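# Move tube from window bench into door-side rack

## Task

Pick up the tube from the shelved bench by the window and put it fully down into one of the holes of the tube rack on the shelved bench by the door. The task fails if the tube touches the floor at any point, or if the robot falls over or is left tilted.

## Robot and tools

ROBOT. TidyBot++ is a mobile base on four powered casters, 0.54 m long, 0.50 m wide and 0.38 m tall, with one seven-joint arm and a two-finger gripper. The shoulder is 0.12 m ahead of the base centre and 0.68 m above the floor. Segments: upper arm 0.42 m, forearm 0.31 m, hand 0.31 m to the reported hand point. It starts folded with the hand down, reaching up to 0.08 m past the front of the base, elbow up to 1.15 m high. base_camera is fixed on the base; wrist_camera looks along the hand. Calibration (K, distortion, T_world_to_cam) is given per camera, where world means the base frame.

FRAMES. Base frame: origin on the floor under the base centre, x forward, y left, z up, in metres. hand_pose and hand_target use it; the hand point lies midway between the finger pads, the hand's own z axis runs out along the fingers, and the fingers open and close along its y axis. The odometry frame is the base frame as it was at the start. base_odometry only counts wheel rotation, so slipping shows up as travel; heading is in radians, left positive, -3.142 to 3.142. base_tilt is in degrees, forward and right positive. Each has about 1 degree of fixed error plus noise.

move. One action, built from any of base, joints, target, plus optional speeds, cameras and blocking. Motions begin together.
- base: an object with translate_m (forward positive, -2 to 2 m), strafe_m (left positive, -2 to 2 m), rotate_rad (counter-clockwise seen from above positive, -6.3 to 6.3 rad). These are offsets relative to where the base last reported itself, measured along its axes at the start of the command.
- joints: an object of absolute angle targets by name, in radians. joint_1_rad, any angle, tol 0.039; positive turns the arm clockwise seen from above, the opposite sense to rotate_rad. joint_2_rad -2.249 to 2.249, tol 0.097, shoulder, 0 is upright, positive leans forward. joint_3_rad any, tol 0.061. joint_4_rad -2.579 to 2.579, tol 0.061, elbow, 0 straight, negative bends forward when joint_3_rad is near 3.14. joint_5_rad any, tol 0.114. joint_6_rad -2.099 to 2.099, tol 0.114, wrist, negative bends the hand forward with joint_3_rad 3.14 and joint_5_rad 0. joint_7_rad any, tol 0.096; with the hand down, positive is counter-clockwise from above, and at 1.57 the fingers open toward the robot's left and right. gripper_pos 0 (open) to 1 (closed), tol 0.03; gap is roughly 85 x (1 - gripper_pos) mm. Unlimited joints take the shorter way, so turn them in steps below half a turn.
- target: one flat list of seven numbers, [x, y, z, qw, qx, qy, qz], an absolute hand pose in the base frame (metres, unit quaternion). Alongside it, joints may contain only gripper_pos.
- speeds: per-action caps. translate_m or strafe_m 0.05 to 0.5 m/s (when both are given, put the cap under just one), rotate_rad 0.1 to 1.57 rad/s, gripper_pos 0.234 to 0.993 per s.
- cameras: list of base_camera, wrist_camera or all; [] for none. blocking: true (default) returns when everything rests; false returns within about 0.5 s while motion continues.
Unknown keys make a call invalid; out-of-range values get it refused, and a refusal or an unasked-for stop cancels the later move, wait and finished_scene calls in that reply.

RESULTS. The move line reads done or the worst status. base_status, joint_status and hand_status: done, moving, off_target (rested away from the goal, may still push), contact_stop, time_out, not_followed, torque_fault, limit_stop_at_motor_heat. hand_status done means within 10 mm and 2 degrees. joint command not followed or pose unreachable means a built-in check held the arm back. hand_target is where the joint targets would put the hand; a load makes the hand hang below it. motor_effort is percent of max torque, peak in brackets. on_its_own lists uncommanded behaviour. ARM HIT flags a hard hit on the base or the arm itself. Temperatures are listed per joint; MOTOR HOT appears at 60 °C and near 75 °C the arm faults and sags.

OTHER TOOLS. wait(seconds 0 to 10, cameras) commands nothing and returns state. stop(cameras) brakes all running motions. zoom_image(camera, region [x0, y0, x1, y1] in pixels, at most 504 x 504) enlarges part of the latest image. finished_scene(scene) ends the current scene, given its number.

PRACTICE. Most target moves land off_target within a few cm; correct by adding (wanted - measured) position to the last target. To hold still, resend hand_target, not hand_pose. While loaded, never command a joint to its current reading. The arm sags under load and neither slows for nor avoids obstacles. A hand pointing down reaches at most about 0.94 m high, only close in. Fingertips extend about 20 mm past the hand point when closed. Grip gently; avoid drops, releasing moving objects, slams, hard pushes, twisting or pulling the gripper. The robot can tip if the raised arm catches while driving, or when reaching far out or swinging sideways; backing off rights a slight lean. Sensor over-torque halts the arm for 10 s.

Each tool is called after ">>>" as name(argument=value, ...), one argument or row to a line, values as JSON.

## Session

>>> move(
  cameras=["all"],
)

Scene clock: 0.00 s.
Motor temperatures (°C): [29 28 28 30 31 39 36]
base_odometry: x=+0.000 y=+0.000 heading=+0.000
base_tilt: forward=+0.3 right=-0.4
base_status: not commanded
joint_positions: joint_1_rad=-0.035 joint_2_rad=-0.331 joint_3_rad=+3.161 joint_4_rad=-2.520 joint_5_rad=+0.033 joint_6_rad=-0.833 joint_7_rad=+1.606 gripper_pos=+0.000
joint_status: not commanded
motor_effort: joint_1_rad=+0 joint_2_rad=-2 joint_3_rad=+0 joint_4_rad=+13 joint_5_rad=+1 joint_6_rad=+0 joint_7_rad=+1
hand_pose: x=+0.2760 y=-0.0029 z=+0.5887 quat_wxyz=(+0.010, +0.997, +0.037, +0.060) (m; base frame)
hand_target: x=+0.2753 y=-0.0029 z=+0.5883 quat_wxyz=(+0.010, +0.998, +0.037, +0.059) (m; base frame)
hand_status: not commanded
pictures: base_camera, wrist_camera
camera_calibration:
wrist_camera: T_world_to_cam=[[0.0836016, -0.996491, -0.00407287, -0.0222268], [-0.990478, -0.0826472, -0.1101, 0.396265], [0.109377, 0.0132387, -0.993912, 0.692928], [0, 0, 0, 1]] pos_world=[0.31856, 0.00142802, 0.732248]

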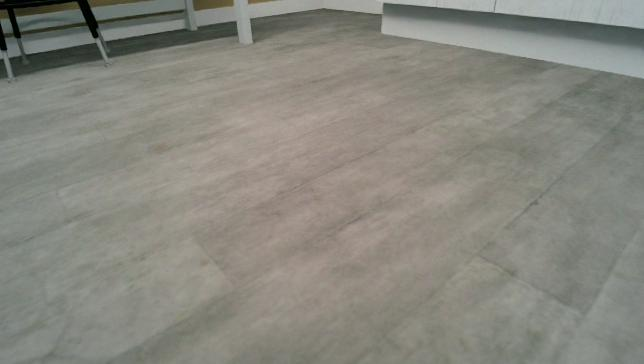

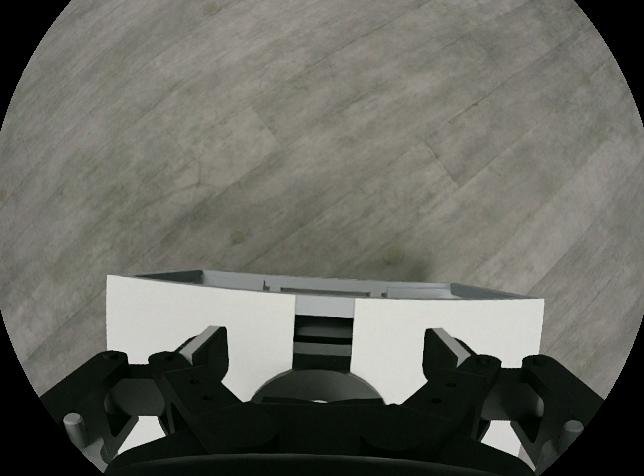

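>>> move(
  joints={"joint_1_rad": 0.0, "joint_2_rad": -0.385, "joint_3_rad": 3.14, "joint_4_rad": -1.6, "joint_5_rad": 0.0, "joint_6_rad": -0.65, "joint_7_rad": 1.57},
  cameras=["all"],
)

Scene clock: 8.67 s.
Motor temperatures (°C): [29 28 28 30 31 39 36]
move: done
base_odometry: x=+0.000 y=+0.000 heading=+0.000
base_tilt: forward=+0.3 right=-0.4
base_status: not commanded
joint_positions: joint_1_rad=-0.014 joint_2_rad=-0.376 joint_3_rad=+3.158 joint_4_rad=-1.611 joint_5_rad=+0.027 joint_6_rad=-0.737 joint_7_rad=+1.606 gripper_pos=+0.000
joint_status: all done
motor_effort: joint_1_rad=+0(1) joint_2_rad=-6(6) joint_3_rad=+0(1) joint_4_rad=+19(20) joint_5_rad=+1(2) joint_6_rad=+9(9) joint_7_rad=+1(2)
hand_pose: x=+0.5481 y=-0.0072 z=+1.0551 quat_wxyz=(+0.021, +0.834, +0.016, +0.552) (m; base frame)
hand_target: x=+0.5536 y=+0.0022 z=+1.0910 quat_wxyz=(+0.000, +0.803, +0.000, +0.596) (m; base frame)
hand_status: not commanded
pictures: base_camera, wrist_camera
camera_calibration:
wrist_camera: T_world_to_cam=[[0.0346098, -0.998226, 0.0484444, -0.0759245], [-0.398586, -0.0582385, -0.91528, 1.24208], [0.916477, 0.0123684, -0.399895, 0.0576769], [0, 0, 0, 1]] pos_world=[0.444846, -0.00416616, 1.1636]

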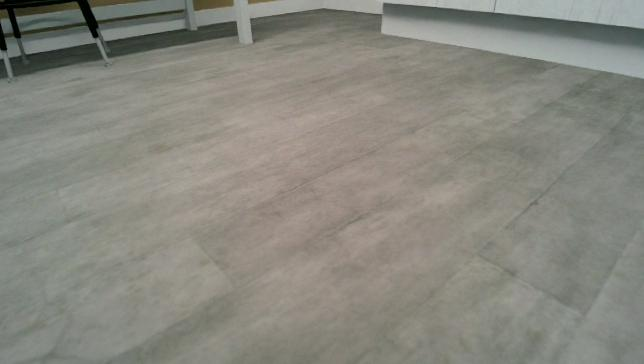

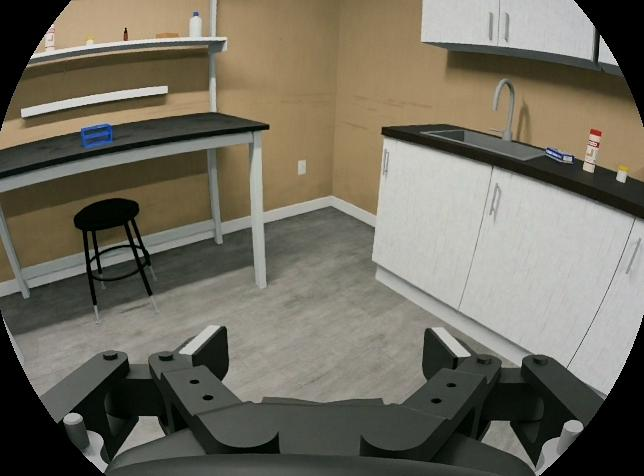

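>>> move(
  joints={"joint_1_rad": -1.2},
  cameras=["all"],
)

>>> move(
  joints={"joint_1_rad": -2.4},
  cameras=["wrist_camera"],
)

>>> move(
  joints={"joint_1_rad": -3.6},
  cameras=["wrist_camera"],
)

Scene clock: 15.90 s.
Motor temperatures (°C): [29 28 28 30 31 39 36]
move: done
base_odometry: x=+0.000 y=+0.000 heading=+0.000
base_tilt: forward=+0.3 right=-0.4
base_status: not commanded
joint_positions: joint_1_rad=-1.187 joint_2_rad=-0.376 joint_3_rad=+3.152 joint_4_rad=-1.611 joint_5_rad=+0.026 joint_6_rad=-0.736 joint_7_rad=+1.606 gripper_pos=+0.000
joint_status: all done
motor_effort: joint_1_rad=+0(1) joint_2_rad=-5(6) joint_3_rad=+0(1) joint_4_rad=+19(20) joint_5_rad=+1(1) joint_6_rad=+8(9) joint_7_rad=+1(1)
hand_pose: x=+0.2886 y=+0.3943 z=+1.0555 quat_wxyz=(-0.289, +0.684, +0.477, +0.471) (m; base frame)
hand_target: x=+0.2744 y=+0.4058 z=+1.0910 quat_wxyz=(-0.337, +0.663, +0.454, +0.492) (m; base frame)
hand_status: not commanded
pictures: base_camera, wrist_camera
camera_calibration:
wrist_camera: T_world_to_cam=[[0.935808, -0.34906, 0.0491946, -0.183034], [-0.0972592, -0.389807, -0.915746, 1.20662], [0.338826, 0.852178, -0.398734, 0.125036], [0, 0, 0, 1]] pos_world=[0.246275, 0.299907, 1.16382]

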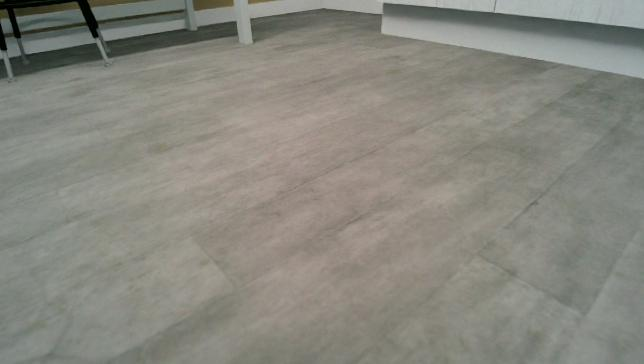

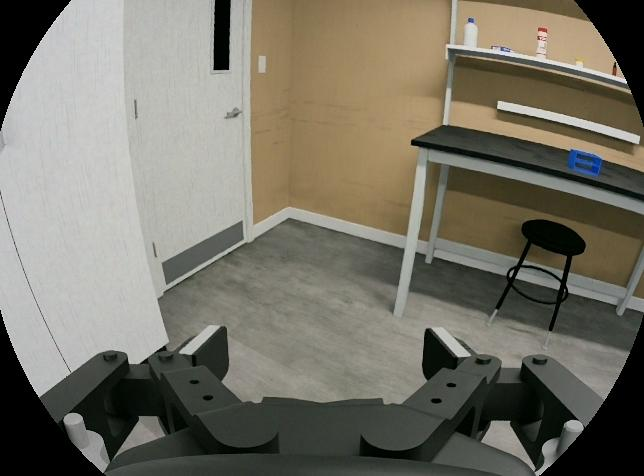

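Scene clock: 18.37 s.
Motor temperatures (°C): [29 28 28 30 31 39 36]
move: done
base_odometry: x=+0.000 y=+0.000 heading=+0.000
base_tilt: forward=+0.3 right=-0.4
base_status: not commanded
joint_positions: joint_1_rad=-2.387 joint_2_rad=-0.376 joint_3_rad=+3.150 joint_4_rad=-1.611 joint_5_rad=+0.025 joint_6_rad=-0.735 joint_7_rad=+1.606 gripper_pos=+0.000
joint_status: all done
motor_effort: joint_1_rad=+0(2) joint_2_rad=-5(6) joint_3_rad=+0(1) joint_4_rad=+19(20) joint_5_rad=+1(1) joint_6_rad=+8(9) joint_7_rad=+1(1)
hand_pose: x=-0.1879 y=+0.3001 z=+1.0555 quat_wxyz=(-0.505, +0.294, +0.780, +0.225) (m; base frame)
hand_target: x=-0.2030 y=+0.2919 z=+1.0910 quat_wxyz=(-0.555, +0.291, +0.749, +0.215) (m; base frame)
hand_status: not commanded
pictures: wrist_camera
camera_calibration:
wrist_camera: T_world_to_cam=[[0.662873, 0.747081, 0.0496913, -0.150768], [0.328738, -0.230771, -0.915792, 1.15596], [-0.672704, 0.62339, -0.398566, 0.245216], [0, 0, 0, 1]] pos_world=[-0.115111, 0.226534, 1.16385]

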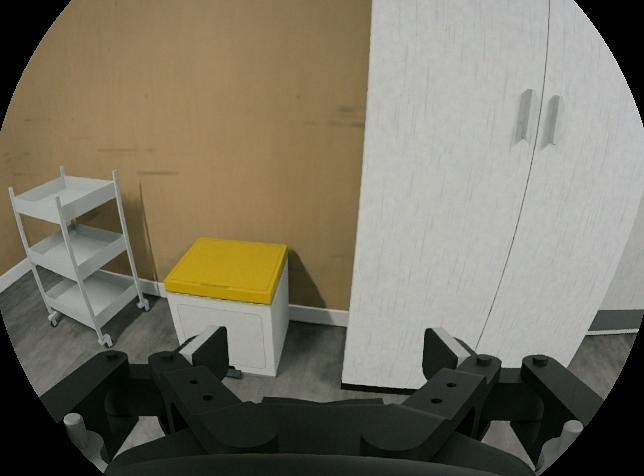

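Scene clock: 20.83 s.
Motor temperatures (°C): [29 28 28 30 31 39 36]
move: done
base_odometry: x=+0.000 y=+0.000 heading=+0.000
base_tilt: forward=+0.3 right=-0.4
base_status: not commanded
joint_positions: joint_1_rad=-3.587 joint_2_rad=-0.376 joint_3_rad=+3.149 joint_4_rad=-1.611 joint_5_rad=+0.025 joint_6_rad=-0.735 joint_7_rad=+1.606 gripper_pos=+0.000
joint_status: all done
motor_effort: joint_1_rad=+0(1) joint_2_rad=-5(6) joint_3_rad=+0(1) joint_4_rad=+18(20) joint_5_rad=+0(1) joint_6_rad=+8(9) joint_7_rad=+1(2)
hand_pose: x=-0.2716 y=-0.1779 z=+1.0556 quat_wxyz=(-0.544, -0.198, +0.810, -0.100) (m; base frame)
hand_target: x=-0.2697 y=-0.1943 z=+1.0910 quat_wxyz=(-0.580, -0.183, +0.782, -0.136) (m; base frame)
hand_status: not commanded
pictures: wrist_camera
camera_calibration:
wrist_camera: T_world_to_cam=[[-0.4571, 0.888015, 0.0498899, -0.0175273], [0.333729, 0.223239, -0.915855, 1.15542], [-0.82443, -0.401987, -0.398398, 0.263072], [0, 0, 0, 1]] pos_world=[-0.176724, -0.136618, 1.16388]

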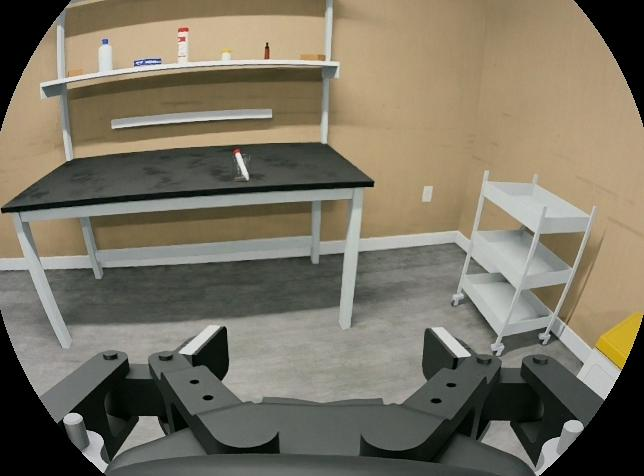

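>>> zoom_image(
  camera="wrist_camera",
  region=[200, 130, 290, 200],
)

>>> zoom_image(
  camera="wrist_camera",
  region=[0, 100, 400, 360],
)

Scaled by 5.600.

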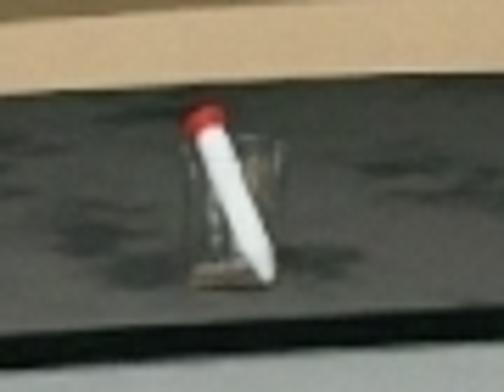

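Scaled by 1.260.

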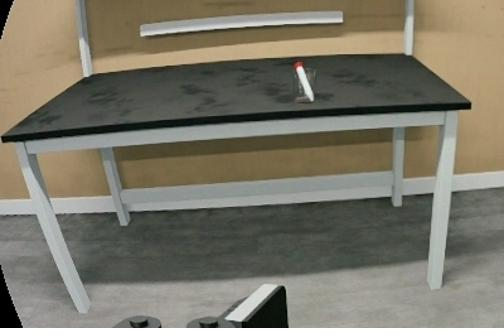

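>>> move(
  base={"translate_m": -0.68, "strafe_m": -0.5185, "rotate_rad": -2.38},
  joints={"joint_1_rad": 0.0, "joint_2_rad": -0.385, "joint_4_rad": -1.6, "joint_6_rad": -1.0},
  cameras=["all"],
)

Scene clock: 123.50 s.
Motor temperatures (°C): [29 28 28 31 31 39 36]
move: done
base_odometry: x=-0.680 y=-0.519 heading=-2.380
base_tilt: forward=+0.3 right=-0.4
base_status: done
joint_positions: joint_1_rad=-6.271 joint_2_rad=-0.383 joint_3_rad=+3.149 joint_4_rad=-1.610 joint_5_rad=+0.025 joint_6_rad=-0.912 joint_7_rad=+1.606 gripper_pos=+0.000
joint_status: all done
motor_effort: joint_1_rad=+0(2) joint_2_rad=-5(8) joint_3_rad=+0(1) joint_4_rad=+19(21) joint_5_rad=+0(1) joint_6_rad=+8(10) joint_7_rad=+1(1)
hand_pose: x=+0.5201 y=-0.0132 z=+1.0107 quat_wxyz=(-0.024, -0.877, -0.009, -0.480) (m; base frame)
hand_target: x=+0.5045 y=+0.0021 z=+0.9943 quat_wxyz=(+0.000, -0.895, +0.000, -0.447) (m; base frame)
hand_status: not commanded
pictures: base_camera, wrist_camera
camera_calibration:
wrist_camera: T_world_to_cam=[[0.0219297, -0.998887, 0.0417538, -0.0654267], [-0.545764, -0.0469528, -0.836623, 1.1871], [0.837652, -0.00444083, -0.546186, 0.25425], [0, 0, 0, 1]] pos_world=[0.436336, -0.00848733, 1.13475]

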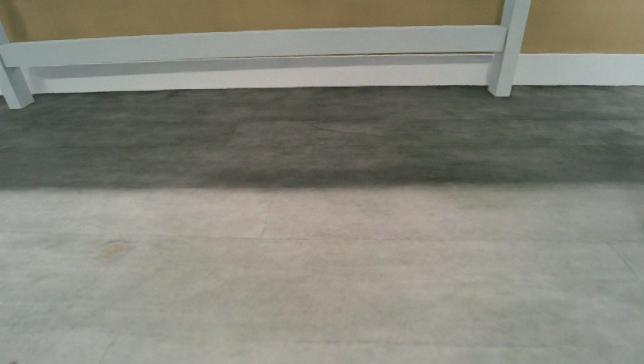

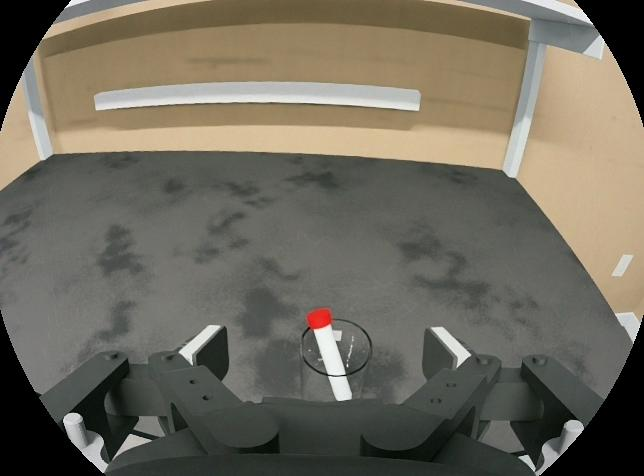

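>>> zoom_image(
  camera="wrist_camera",
  region=[270, 290, 400, 410],
)

Scaled by 3.877.

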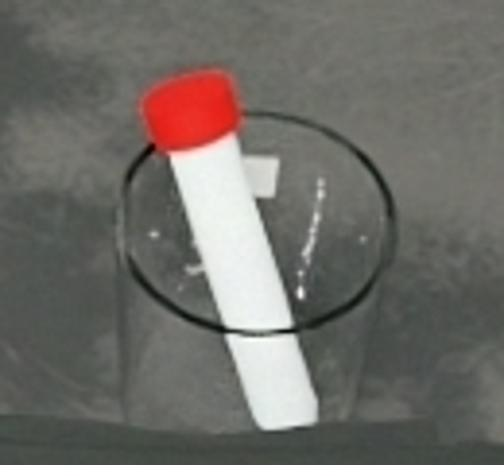

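>>> move(
  base={"translate_m": 0.15, "strafe_m": -0.35},
  joints={"joint_1_rad": -0.785, "joint_2_rad": -0.385, "joint_4_rad": -1.6, "joint_6_rad": -1.1},
  cameras=["all"],
)

>>> zoom_image(
  camera="wrist_camera",
  region=[260, 260, 400, 400],
)

Scene clock: 223.43 s.
Motor temperatures (°C): [29 28 28 31 31 39 36]
move: done
base_odometry: x=-1.030 y=-0.369 heading=-2.380
base_tilt: forward=+0.3 right=-0.4
base_status: done
joint_positions: joint_1_rad=-7.054 joint_2_rad=-0.383 joint_3_rad=+3.148 joint_4_rad=-1.610 joint_5_rad=+0.025 joint_6_rad=-1.013 joint_7_rad=+1.606 gripper_pos=+0.000
joint_status: all done
motor_effort: joint_1_rad=+0(2) joint_2_rad=-4(6) joint_3_rad=+0(2) joint_4_rad=+18(20) joint_5_rad=+1(1) joint_6_rad=+7(8) joint_7_rad=+1(1)
hand_pose: x=+0.3993 y=+0.2608 z=+0.9853 quat_wxyz=(+0.145, -0.828, -0.351, -0.411) (m; base frame)
hand_target: x=+0.3762 y=+0.2599 z=+0.9704 quat_wxyz=(+0.154, -0.846, -0.351, -0.371) (m; base frame)
hand_status: not commanded
pictures: base_camera, wrist_camera
camera_calibration:
wrist_camera: T_world_to_cam=[[0.722054, -0.690849, 0.0369547, -0.143197], [-0.413218, -0.473492, -0.777854, 1.11324], [0.554877, 0.546382, -0.627358, 0.392072], [0, 0, 0, 1]] pos_world=[0.345855, 0.213962, 1.1172]

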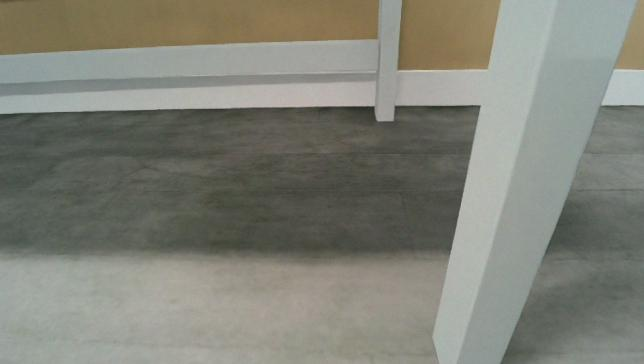

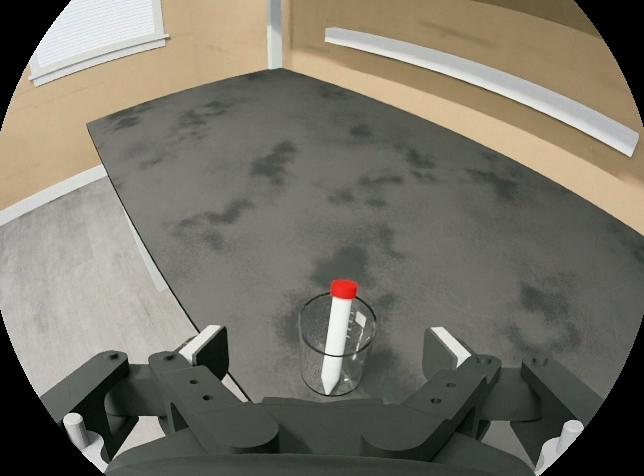

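Scaled by 3.600.

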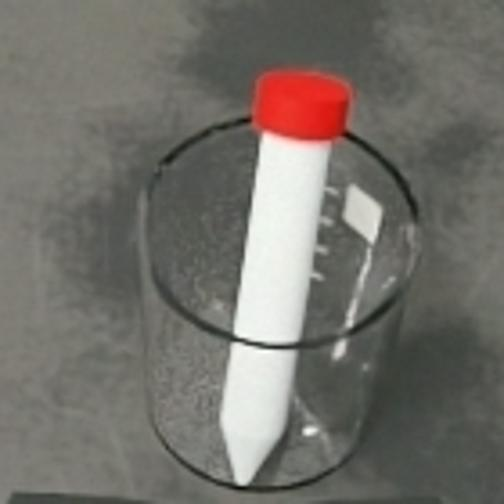

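>>> move(
  base={"translate_m": -0.013, "strafe_m": 0.0515},
  joints={"joint_1_rad": -0.615, "joint_2_rad": 0.175, "joint_4_rad": -0.95, "joint_5_rad": -0.03, "joint_6_rad": -1.66, "gripper_pos": 0.5},
  cameras=["wrist_camera"],
)

>>> zoom_image(
  camera="wrist_camera",
  region=[220, 200, 430, 400],
)

Scene clock: 303.53 s.
Motor temperatures (°C): [29 28 28 31 31 39 36]
move: done
base_odometry: x=-0.985 y=-0.397 heading=-2.381
base_tilt: forward=+0.3 right=-0.4
base_status: done
joint_positions: joint_1_rad=-6.911 joint_2_rad=+0.158 joint_3_rad=+3.143 joint_4_rad=-0.965 joint_5_rad=+0.011 joint_6_rad=-1.578 joint_7_rad=+1.606 gripper_pos=+0.499
joint_status: all done
motor_effort: joint_1_rad=+0(1) joint_2_rad=-19(21) joint_3_rad=+0(2) joint_4_rad=+16(19) joint_5_rad=+1(2) joint_6_rad=+3(8) joint_7_rad=+1(1)
hand_pose: x=+0.5109 y=+0.2813 z=+0.9520 quat_wxyz=(+0.058, -0.923, -0.316, -0.211) (m; base frame)
hand_target: x=+0.4927 y=+0.2778 z=+0.9401 quat_wxyz=(+0.068, -0.937, -0.302, -0.165) (m; base frame)
hand_status: not commanded
pictures: wrist_camera
camera_calibration:
wrist_camera: T_world_to_cam=[[0.624678, -0.780879, 0.00223382, -0.100318], [-0.708678, -0.568117, -0.418352, 0.978393], [0.327951, 0.259752, -0.908282, 0.762032], [0, 0, 0, 1]] pos_world=[0.506123, 0.279566, 1.10168]

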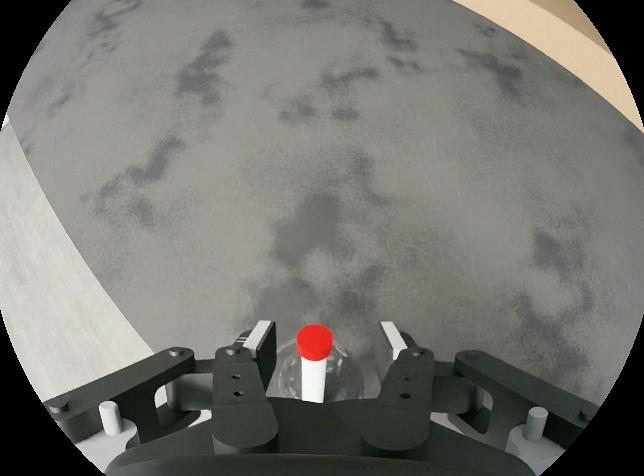

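Scaled by 2.400.

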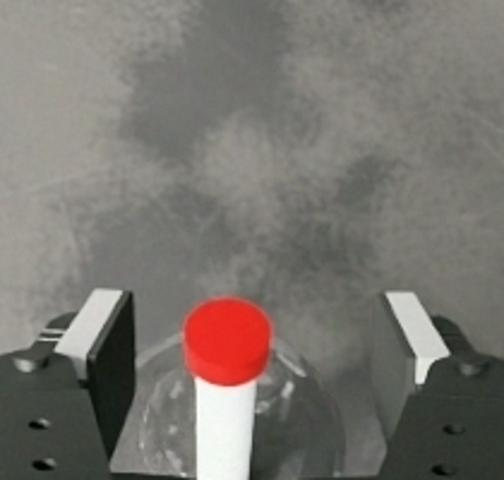

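>>> move(
  joints={"joint_1_rad": -0.656, "joint_2_rad": 0.12, "joint_4_rad": -1.191, "joint_6_rad": -1.31},
  cameras=["wrist_camera"],
)

>>> zoom_image(
  camera="wrist_camera",
  region=[220, 260, 430, 430],
)

Scene clock: 340.53 s.
Motor temperatures (°C): [29 28 28 31 31 39 36]
move: done
base_odometry: x=-0.985 y=-0.397 heading=-2.381
base_tilt: forward=+0.3 right=-0.5
base_status: not commanded
joint_positions: joint_1_rad=-6.927 joint_2_rad=+0.134 joint_3_rad=+3.143 joint_4_rad=-1.173 joint_5_rad=+0.011 joint_6_rad=-1.391 joint_7_rad=+1.606 gripper_pos=+0.499
joint_status: all done
motor_effort: joint_1_rad=+0(1) joint_2_rad=-19(21) joint_3_rad=+0(1) joint_4_rad=+17(18) joint_5_rad=+1(1) joint_6_rad=+4(5) joint_7_rad=+1(1)
hand_pose: x=+0.5153 y=+0.2938 z=+0.8998 quat_wxyz=(+0.060, -0.920, -0.324, -0.212) (m; base frame)
hand_target: x=+0.5155 y=+0.3193 z=+0.9104 quat_wxyz=(+0.097, -0.915, -0.312, -0.239) (m; base frame)
hand_status: not commanded
pictures: wrist_camera
camera_calibration:
wrist_camera: T_world_to_cam=[[0.638031, -0.770005, 0.00311256, -0.104049], [-0.697489, -0.579647, -0.421329, 0.967127], [0.32623, 0.26665, -0.906902, 0.70757], [0, 0, 0, 1]] pos_world=[0.510117, 0.291801, 1.0495]

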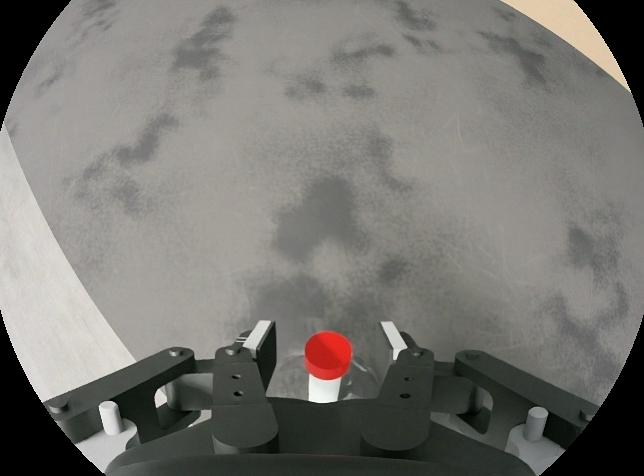

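Scaled by 2.400.

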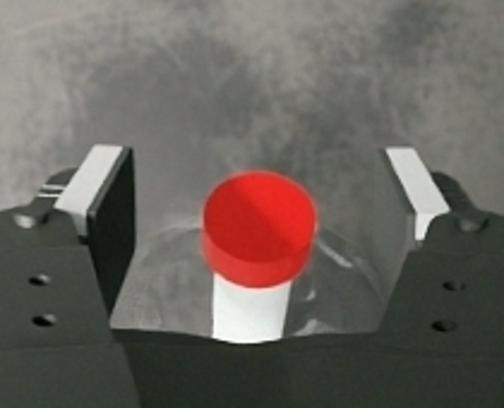

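>>> move(
  joints={"joint_2_rad": 0.114, "joint_4_rad": -1.228, "joint_6_rad": -1.279},
  cameras=["wrist_camera"],
)

>>> zoom_image(
  camera="wrist_camera",
  region=[220, 260, 430, 430],
)

Scene clock: 360.13 s.
Motor temperatures (°C): [29 29 28 31 31 39 36]
move: done
base_odometry: x=-0.985 y=-0.397 heading=-2.381
base_tilt: forward=+0.3 right=-0.5
base_status: not commanded
joint_positions: joint_1_rad=-6.927 joint_2_rad=+0.126 joint_3_rad=+3.143 joint_4_rad=-1.212 joint_5_rad=+0.011 joint_6_rad=-1.358 joint_7_rad=+1.606 gripper_pos=+0.499
joint_status: all done
motor_effort: joint_1_rad=+0(0) joint_2_rad=-19(20) joint_3_rad=+0(1) joint_4_rad=+17(19) joint_5_rad=+1(1) joint_6_rad=+5(5) joint_7_rad=+1(2)
hand_pose: x=+0.5151 y=+0.2936 z=+0.8910 quat_wxyz=(+0.061, -0.920, -0.324, -0.213) (m; base frame)
hand_target: x=+0.5154 y=+0.3191 z=+0.9012 quat_wxyz=(+0.097, -0.915, -0.311, -0.239) (m; base frame)
hand_status: not commanded
pictures: wrist_camera
camera_calibration:
wrist_camera: T_world_to_cam=[[0.638306, -0.769776, 0.00328604, -0.104352], [-0.696645, -0.579471, -0.422964, 0.964131], [0.327491, 0.267691, -0.906141, 0.698091], [0, 0, 0, 1]] pos_world=[0.509648, 0.291486, 1.0407]

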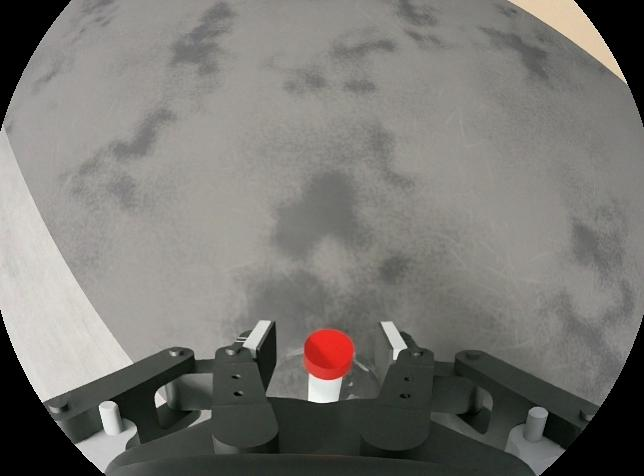

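Scaled by 2.400.

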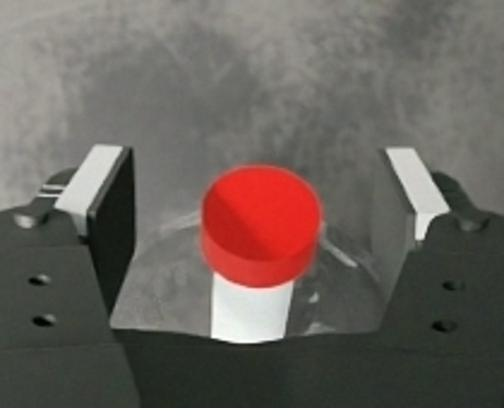

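>>> move(
  joints={"gripper_pos": 0.785},
  speeds={"gripper_pos": 0.234},
  cameras=["wrist_camera"],
)

>>> zoom_image(
  camera="wrist_camera",
  region=[220, 260, 430, 430],
)

Scene clock: 384.07 s.
Motor temperatures (°C): [29 29 28 31 31 39 36]
move: done
base_odometry: x=-0.985 y=-0.397 heading=-2.381
base_tilt: forward=+0.3 right=-0.4
base_status: not commanded
joint_positions: joint_1_rad=-6.927 joint_2_rad=+0.125 joint_3_rad=+3.143 joint_4_rad=-1.212 joint_5_rad=+0.011 joint_6_rad=-1.357 joint_7_rad=+1.606 gripper_pos=+0.781
joint_status: all done
motor_effort: joint_1_rad=+0(0) joint_2_rad=-18(20) joint_3_rad=+0(1) joint_4_rad=+17(18) joint_5_rad=+1(1) joint_6_rad=+4(4) joint_7_rad=+1(1)
hand_pose: x=+0.5151 y=+0.2936 z=+0.8913 quat_wxyz=(+0.061, -0.920, -0.324, -0.213) (m; base frame)
hand_target: x=+0.5154 y=+0.3191 z=+0.9012 quat_wxyz=(+0.097, -0.915, -0.311, -0.239) (m; base frame)
hand_status: not commanded
pictures: wrist_camera
camera_calibration:
wrist_camera: T_world_to_cam=[[0.638307, -0.769775, 0.00333436, -0.104397], [-0.696319, -0.579233, -0.423828, 0.964806], [0.328183, 0.26821, -0.905737, 0.697506], [0, 0, 0, 1]] pos_world=[0.50954, 0.291406, 1.04102]

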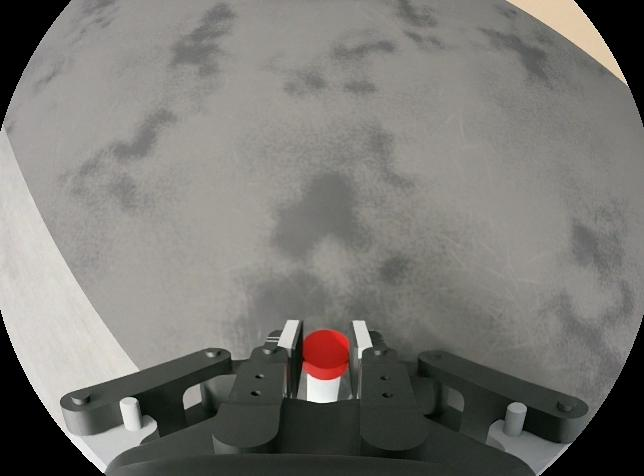

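Scaled by 2.400.

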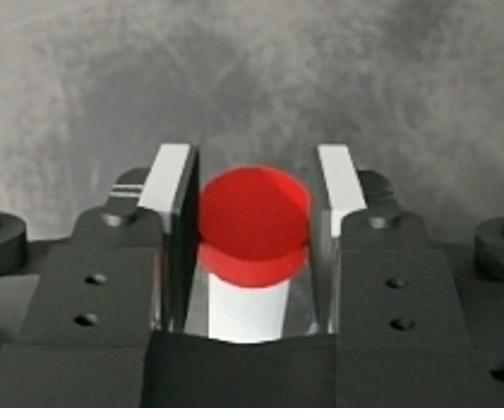

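>>> move(
  joints={"gripper_pos": 0.83},
  speeds={"gripper_pos": 0.234},
  cameras=["wrist_camera"],
)

>>> zoom_image(
  camera="wrist_camera",
  region=[220, 260, 430, 430],
)

Scene clock: 387.27 s.
Motor temperatures (°C): [29 29 28 31 31 39 36]
move: done
base_odometry: x=-0.985 y=-0.397 heading=-2.381
base_tilt: forward=+0.3 right=-0.4
base_status: not commanded
joint_positions: joint_1_rad=-6.927 joint_2_rad=+0.125 joint_3_rad=+3.143 joint_4_rad=-1.212 joint_5_rad=+0.011 joint_6_rad=-1.357 joint_7_rad=+1.606 gripper_pos=+0.807
joint_status: all done
motor_effort: joint_1_rad=+0(0) joint_2_rad=-19(19) joint_3_rad=+0(1) joint_4_rad=+17(17) joint_5_rad=+0(1) joint_6_rad=+5(5) joint_7_rad=+1(1)
hand_pose: x=+0.5150 y=+0.2936 z=+0.8915 quat_wxyz=(+0.061, -0.920, -0.324, -0.213) (m; base frame)
hand_target: x=+0.5154 y=+0.3191 z=+0.9012 quat_wxyz=(+0.097, -0.915, -0.311, -0.239) (m; base frame)
hand_status: not commanded
pictures: wrist_camera
camera_calibration:
wrist_camera: T_world_to_cam=[[0.638306, -0.769775, 0.00335159, -0.104409], [-0.696199, -0.579143, -0.424147, 0.965009], [0.328439, 0.268402, -0.905587, 0.697374], [0, 0, 0, 1]] pos_world=[0.509439, 0.29133, 1.04119]

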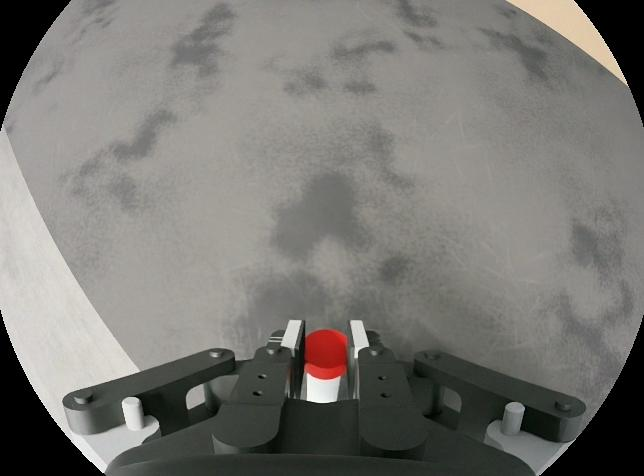

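Scaled by 2.400.

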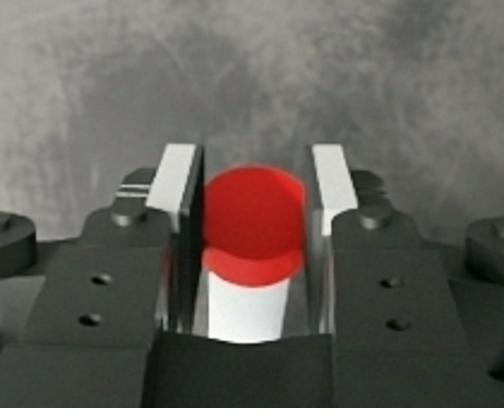

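>>> move(
  joints={"joint_4_rad": -1.11, "joint_6_rad": -1.483},
  cameras=["wrist_camera"],
)

>>> zoom_image(
  camera="wrist_camera",
  region=[220, 260, 430, 430],
)

Scene clock: 421.00 s.
Motor temperatures (°C): [29 29 28 31 31 39 36]
move: done
base_odometry: x=-0.985 y=-0.397 heading=-2.381
base_tilt: forward=+0.4 right=-0.5
base_status: not commanded
joint_positions: joint_1_rad=-6.927 joint_2_rad=+0.119 joint_3_rad=+3.143 joint_4_rad=-1.119 joint_5_rad=+0.011 joint_6_rad=-1.419 joint_7_rad=+1.606 gripper_pos=+0.807
joint_status: all done
motor_effort: joint_1_rad=+0(0) joint_2_rad=-19(20) joint_3_rad=+0(1) joint_4_rad=+17(19) joint_5_rad=+1(1) joint_6_rad=+4(5) joint_7_rad=+1(1)
hand_pose: x=+0.5142 y=+0.2929 z=+0.9266 quat_wxyz=(+0.066, -0.916, -0.322, -0.230) (m; base frame)
hand_target: x=+0.4881 y=+0.2984 z=+0.9245 quat_wxyz=(+0.084, -0.924, -0.317, -0.199) (m; base frame)
hand_status: not commanded
pictures: wrist_camera
camera_calibration:
wrist_camera: T_world_to_cam=[[0.637664, -0.770299, 0.00495784, -0.105515], [-0.683774, -0.568977, -0.456857, 0.999878], [0.354737, 0.287931, -0.889527, 0.695483], [0, 0, 0, 1]] pos_world=[0.50426, 0.287379, 1.07597]

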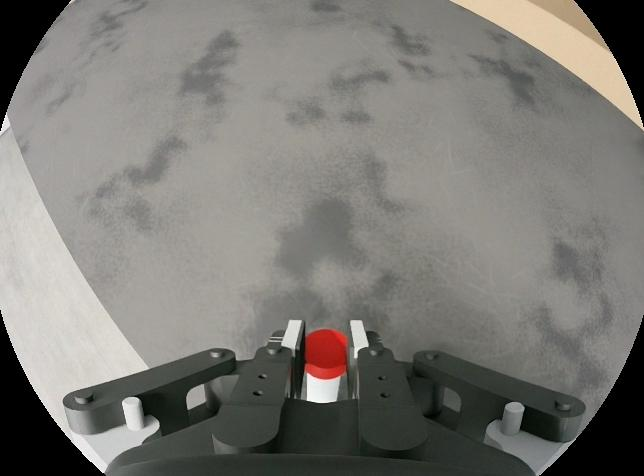

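Scaled by 2.400.

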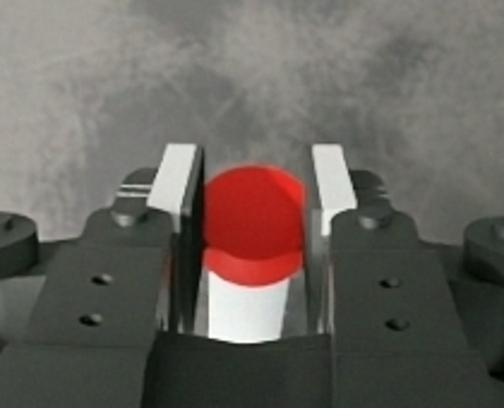

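>>> move(
  joints={"joint_2_rad": 0.058, "joint_4_rad": -0.96},
)

Scene clock: 455.97 s.
Motor temperatures (°C): [29 29 28 31 31 39 36]
move: done
base_odometry: x=-0.985 y=-0.397 heading=-2.381
base_tilt: forward=+0.3 right=-0.4
base_status: not commanded
joint_positions: joint_1_rad=-6.927 joint_2_rad=+0.056 joint_3_rad=+3.143 joint_4_rad=-0.968 joint_5_rad=+0.011 joint_6_rad=-1.419 joint_7_rad=+1.606 gripper_pos=+0.807
joint_status: all done
motor_effort: joint_1_rad=+0(1) joint_2_rad=-17(21) joint_3_rad=+0(1) joint_4_rad=+17(19) joint_5_rad=+0(1) joint_6_rad=+6(6) joint_7_rad=+1(2)
hand_pose: x=+0.5145 y=+0.2931 z=+1.0271 quat_wxyz=(+0.097, -0.887, -0.311, -0.328) (m; base frame)
hand_target: x=+0.4907 y=+0.3005 z=+1.0175 quat_wxyz=(+0.116, -0.897, -0.309, -0.293) (m; base frame)
hand_status: not commanded
pictures: base_camera, wrist_camera
camera_calibration:
wrist_camera: T_world_to_cam=[[0.63593, -0.771596, 0.0152717, -0.115366], [-0.589433, -0.498379, -0.635757, 1.16061], [0.498159, 0.395295, -0.771738, 0.55852], [0, 0, 0, 1]] pos_world=[0.479234, 0.268627, 1.17066]

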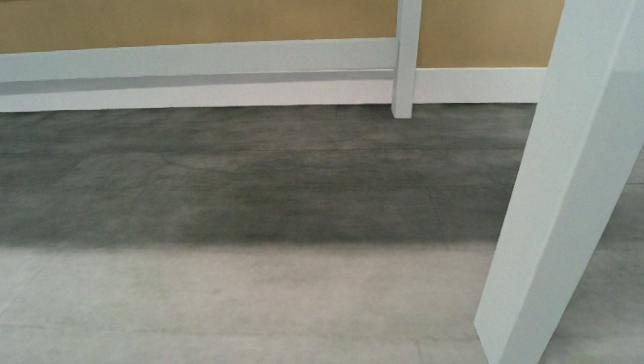

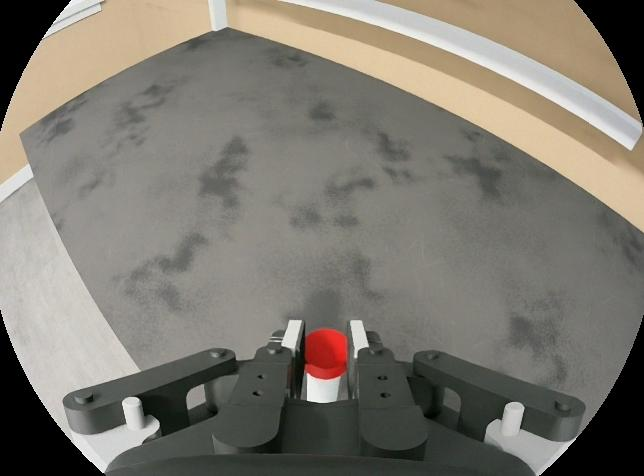

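>>> move(
  base={"translate_m": -0.45},
  joints={"joint_2_rad": -0.16, "joint_4_rad": -1.165, "joint_6_rad": -1.12},
)

Scene clock: 491.57 s.
Motor temperatures (°C): [29 29 28 31 31 39 36]
move: done
base_odometry: x=-0.659 y=-0.087 heading=-2.381
base_tilt: forward=+0.3 right=-0.4
base_status: done
joint_positions: joint_1_rad=-6.932 joint_2_rad=-0.171 joint_3_rad=+3.142 joint_4_rad=-1.146 joint_5_rad=+0.011 joint_6_rad=-1.205 joint_7_rad=+1.606 gripper_pos=+0.807
joint_status: all done
motor_effort: joint_1_rad=+0(2) joint_2_rad=-10(20) joint_3_rad=+0(1) joint_4_rad=+17(19) joint_5_rad=+1(1) joint_6_rad=+8(9) joint_7_rad=+1(1)
hand_pose: x=+0.4739 y=+0.2666 z=+1.0948 quat_wxyz=(+0.134, -0.836, -0.297, -0.442) (m; base frame)
hand_target: x=+0.4794 y=+0.2908 z=+1.1020 quat_wxyz=(+0.171, -0.826, -0.283, -0.456) (m; base frame)
hand_status: not commanded
pictures: base_camera, wrist_camera
camera_calibration:
wrist_camera: T_world_to_cam=[[0.63793, -0.769586, 0.0279627, -0.126425], [-0.432305, -0.387926, -0.814019, 1.25771], [0.637305, 0.507199, -0.580165, 0.335926], [0, 0, 0, 1]] pos_world=[0.410279, 0.220223, 1.22223]

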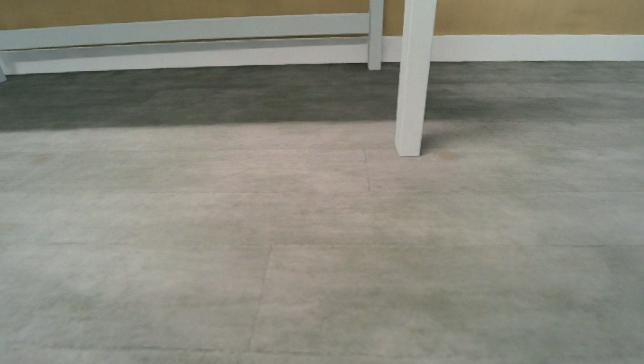

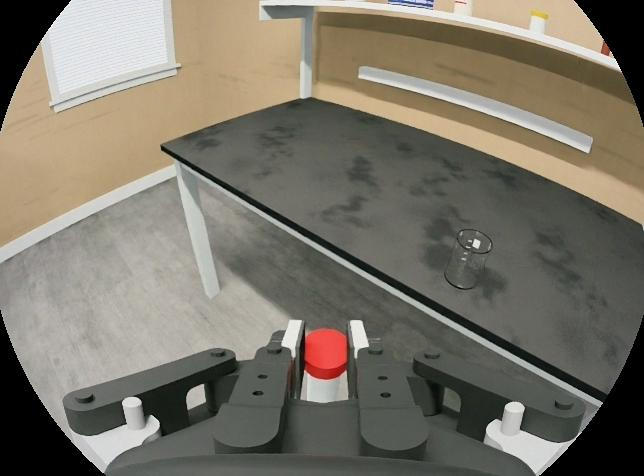

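>>> move(
  base={"translate_m": -0.537, "strafe_m": 0.391, "rotate_rad": 2.911},
  joints={"joint_1_rad": 0.013},
)

Scene clock: 503.97 s.
Motor temperatures (°C): [29 29 28 31 31 39 36]
move: done
base_odometry: x=-0.001 y=+0.000 heading=+0.530
base_tilt: forward=+0.3 right=-0.4
base_status: done
joint_positions: joint_1_rad=-6.281 joint_2_rad=-0.160 joint_3_rad=+3.142 joint_4_rad=-1.148 joint_5_rad=+0.010 joint_6_rad=-1.201 joint_7_rad=+1.606 gripper_pos=+0.807
joint_status: all done
motor_effort: joint_1_rad=+0(2) joint_2_rad=-10(14) joint_3_rad=+0(3) joint_4_rad=+17(18) joint_5_rad=+0(2) joint_6_rad=+7(8) joint_7_rad=+1(1)
hand_pose: x=+0.5682 y=-0.0029 z=+1.0896 quat_wxyz=(-0.014, -0.889, -0.014, -0.458) (m; base frame)
hand_target: x=+0.5820 y=+0.0046 z=+1.1020 quat_wxyz=(+0.012, -0.873, +0.004, -0.487) (m; base frame)
hand_status: not commanded
pictures: base_camera, wrist_camera
camera_calibration:
wrist_camera: T_world_to_cam=[[0.0415767, -0.998765, 0.0271986, -0.0548337], [-0.586733, -0.0464404, -0.808448, 1.27239], [0.808712, 0.0176542, -0.587939, 0.319114], [0, 0, 0, 1]] pos_world=[0.490762, -0.00130939, 1.21777]

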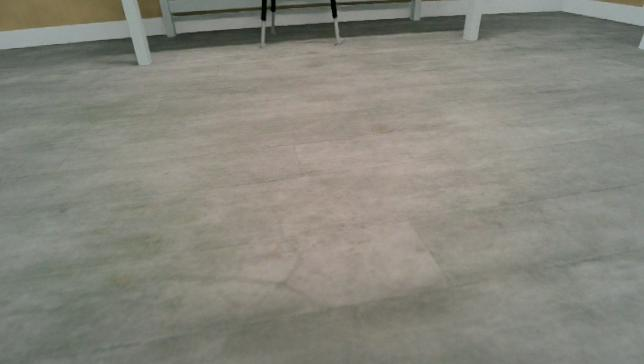

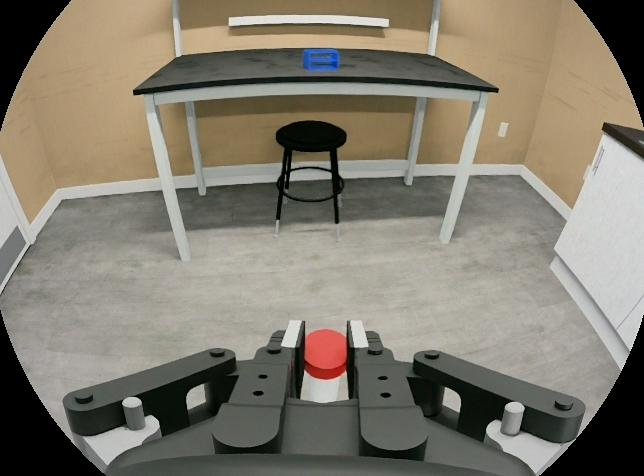

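>>> zoom_image(
  camera="wrist_camera",
  region=[242, 20, 402, 130],
)

>>> zoom_image(
  camera="base_camera",
  region=[100, 0, 500, 100],
)

Scaled by 3.150.

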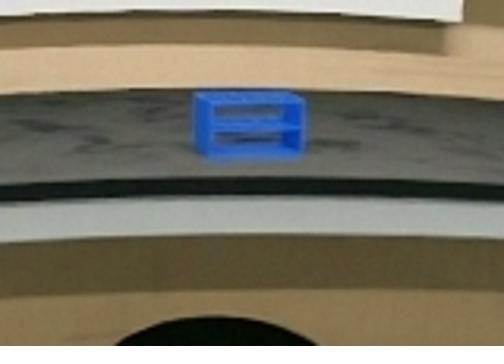

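Scaled by 1.260.

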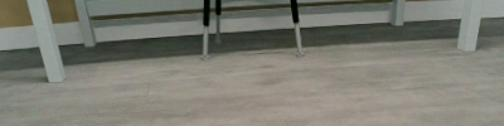

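>>> zoom_image(
  camera="wrist_camera",
  region=[242, 310, 402, 470],
)

Scaled by 3.150.

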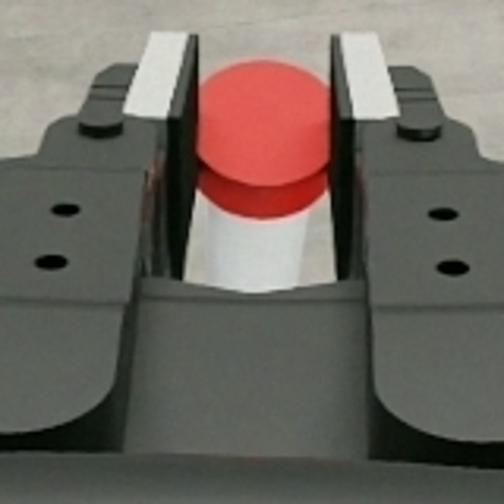

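>>> zoom_image(
  camera="wrist_camera",
  region=[290, 320, 360, 405],
)

Scaled by 5.929.

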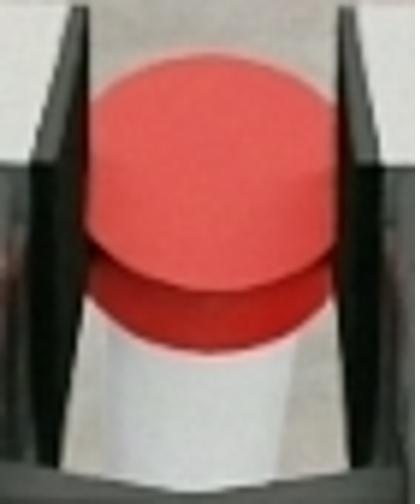

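>>> move(
  base={"translate_m": 1.161, "strafe_m": -0.113, "rotate_rad": 0.21},
  joints={"joint_2_rad": -0.057, "joint_4_rad": -0.891, "joint_6_rad": -1.461},
)

Scene clock: 610.10 s.
Motor temperatures (°C): [29 29 28 31 31 39 36]
move: done
base_odometry: x=+1.058 y=+0.490 heading=+0.740
base_tilt: forward=+0.3 right=-0.4
base_status: done
joint_positions: joint_1_rad=-6.276 joint_2_rad=-0.060 joint_3_rad=+3.138 joint_4_rad=-0.903 joint_5_rad=+0.007 joint_6_rad=-1.376 joint_7_rad=+1.606 gripper_pos=+0.807
joint_status: all done
motor_effort: joint_1_rad=+0(2) joint_2_rad=-13(15) joint_3_rad=+0(2) joint_4_rad=+16(18) joint_5_rad=+0(2) joint_6_rad=+8(9) joint_7_rad=+1(1)
hand_pose: x=+0.5765 y=-0.0022 z=+1.1232 quat_wxyz=(-0.012, -0.895, -0.014, -0.445) (m; base frame)
hand_target: x=+0.5610 y=+0.0056 z=+1.1070 quat_wxyz=(+0.012, -0.912, +0.001, -0.411) (m; base frame)
hand_status: not commanded
pictures: base_camera, wrist_camera
camera_calibration:
wrist_camera: T_world_to_cam=[[0.0425789, -0.998841, 0.0224536, -0.0506261], [-0.60986, -0.0437855, -0.791299, 1.29853], [0.791365, 0.0199991, -0.611017, 0.368124], [0, 0, 0, 1]] pos_world=[0.502758, -0.00107276, 1.25359]

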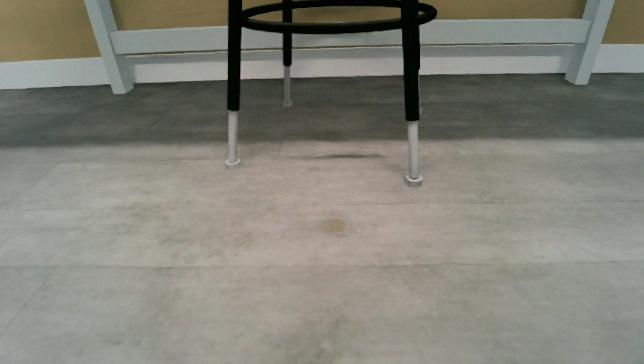

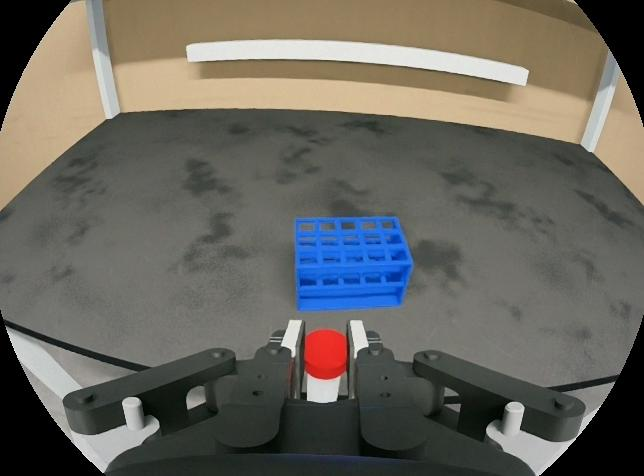

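>>> zoom_image(
  camera="wrist_camera",
  region=[280, 200, 430, 320],
)

Scaled by 3.360.

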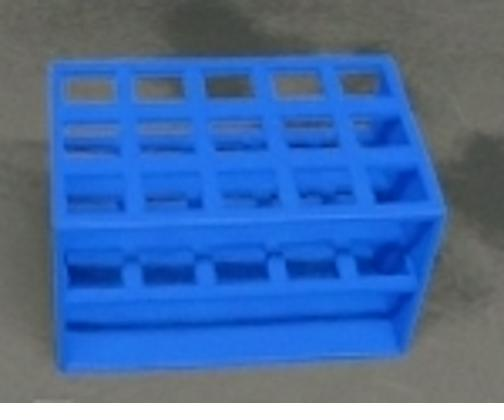

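>>> zoom_image(
  camera="wrist_camera",
  region=[298, 325, 352, 405],
)

Scaled by 6.300.

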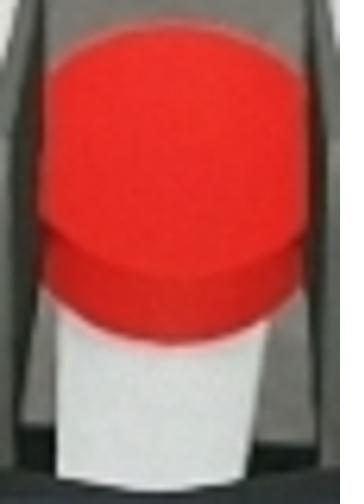

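>>> move(
  base={"translate_m": 0.097, "strafe_m": -0.083, "rotate_rad": 0.078},
  joints={"joint_2_rad": -0.027, "joint_4_rad": -0.789, "joint_6_rad": -1.509},
)

>>> zoom_image(
  camera="wrist_camera",
  region=[240, 240, 410, 350],
)

Scene clock: 728.27 s.
Motor temperatures (°C): [29 29 28 31 31 39 36]
move: done
base_odometry: x=+1.186 y=+0.494 heading=+0.819
base_tilt: forward=+0.3 right=-0.4
base_status: done
joint_positions: joint_1_rad=-6.272 joint_2_rad=-0.032 joint_3_rad=+3.139 joint_4_rad=-0.798 joint_5_rad=+0.005 joint_6_rad=-1.422 joint_7_rad=+1.606 gripper_pos=+0.807
joint_status: all done
motor_effort: joint_1_rad=+0(2) joint_2_rad=-13(15) joint_3_rad=+0(2) joint_4_rad=+15(16) joint_5_rad=+0(2) joint_6_rad=+7(9) joint_7_rad=+1(2)
hand_pose: x=+0.5771 y=-0.0037 z=+1.1487 quat_wxyz=(-0.012, -0.888, -0.012, -0.459) (m; base frame)
hand_target: x=+0.5627 y=+0.0056 z=+1.1294 quat_wxyz=(+0.012, -0.907, +0.000, -0.422) (m; base frame)
hand_status: not commanded
pictures: base_camera, wrist_camera
camera_calibration:
wrist_camera: T_world_to_cam=[[0.0385408, -0.99901, 0.0222267, -0.0501758], [-0.585557, -0.0406031, -0.809613, 1.32608], [0.809714, 0.0181881, -0.586542, 0.344569], [0, 0, 0, 1]] pos_world=[0.499426, -0.00255031, 1.27683]

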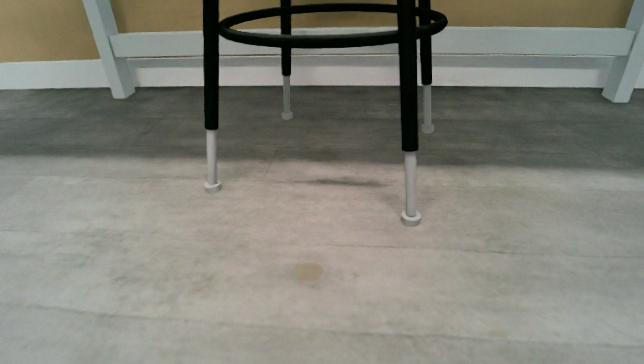

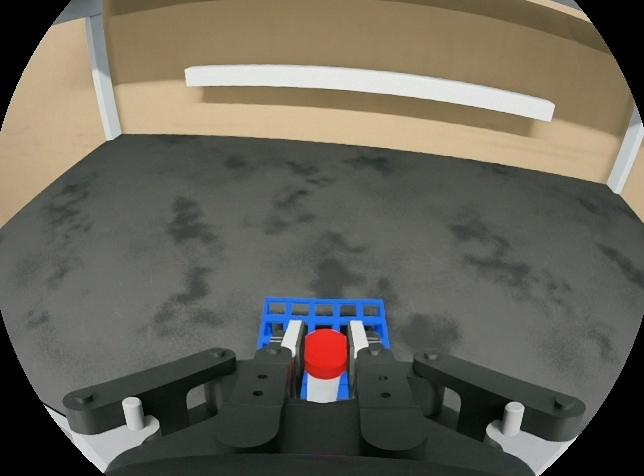

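Scaled by 2.965.

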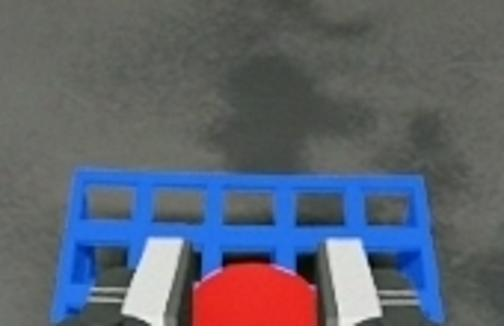

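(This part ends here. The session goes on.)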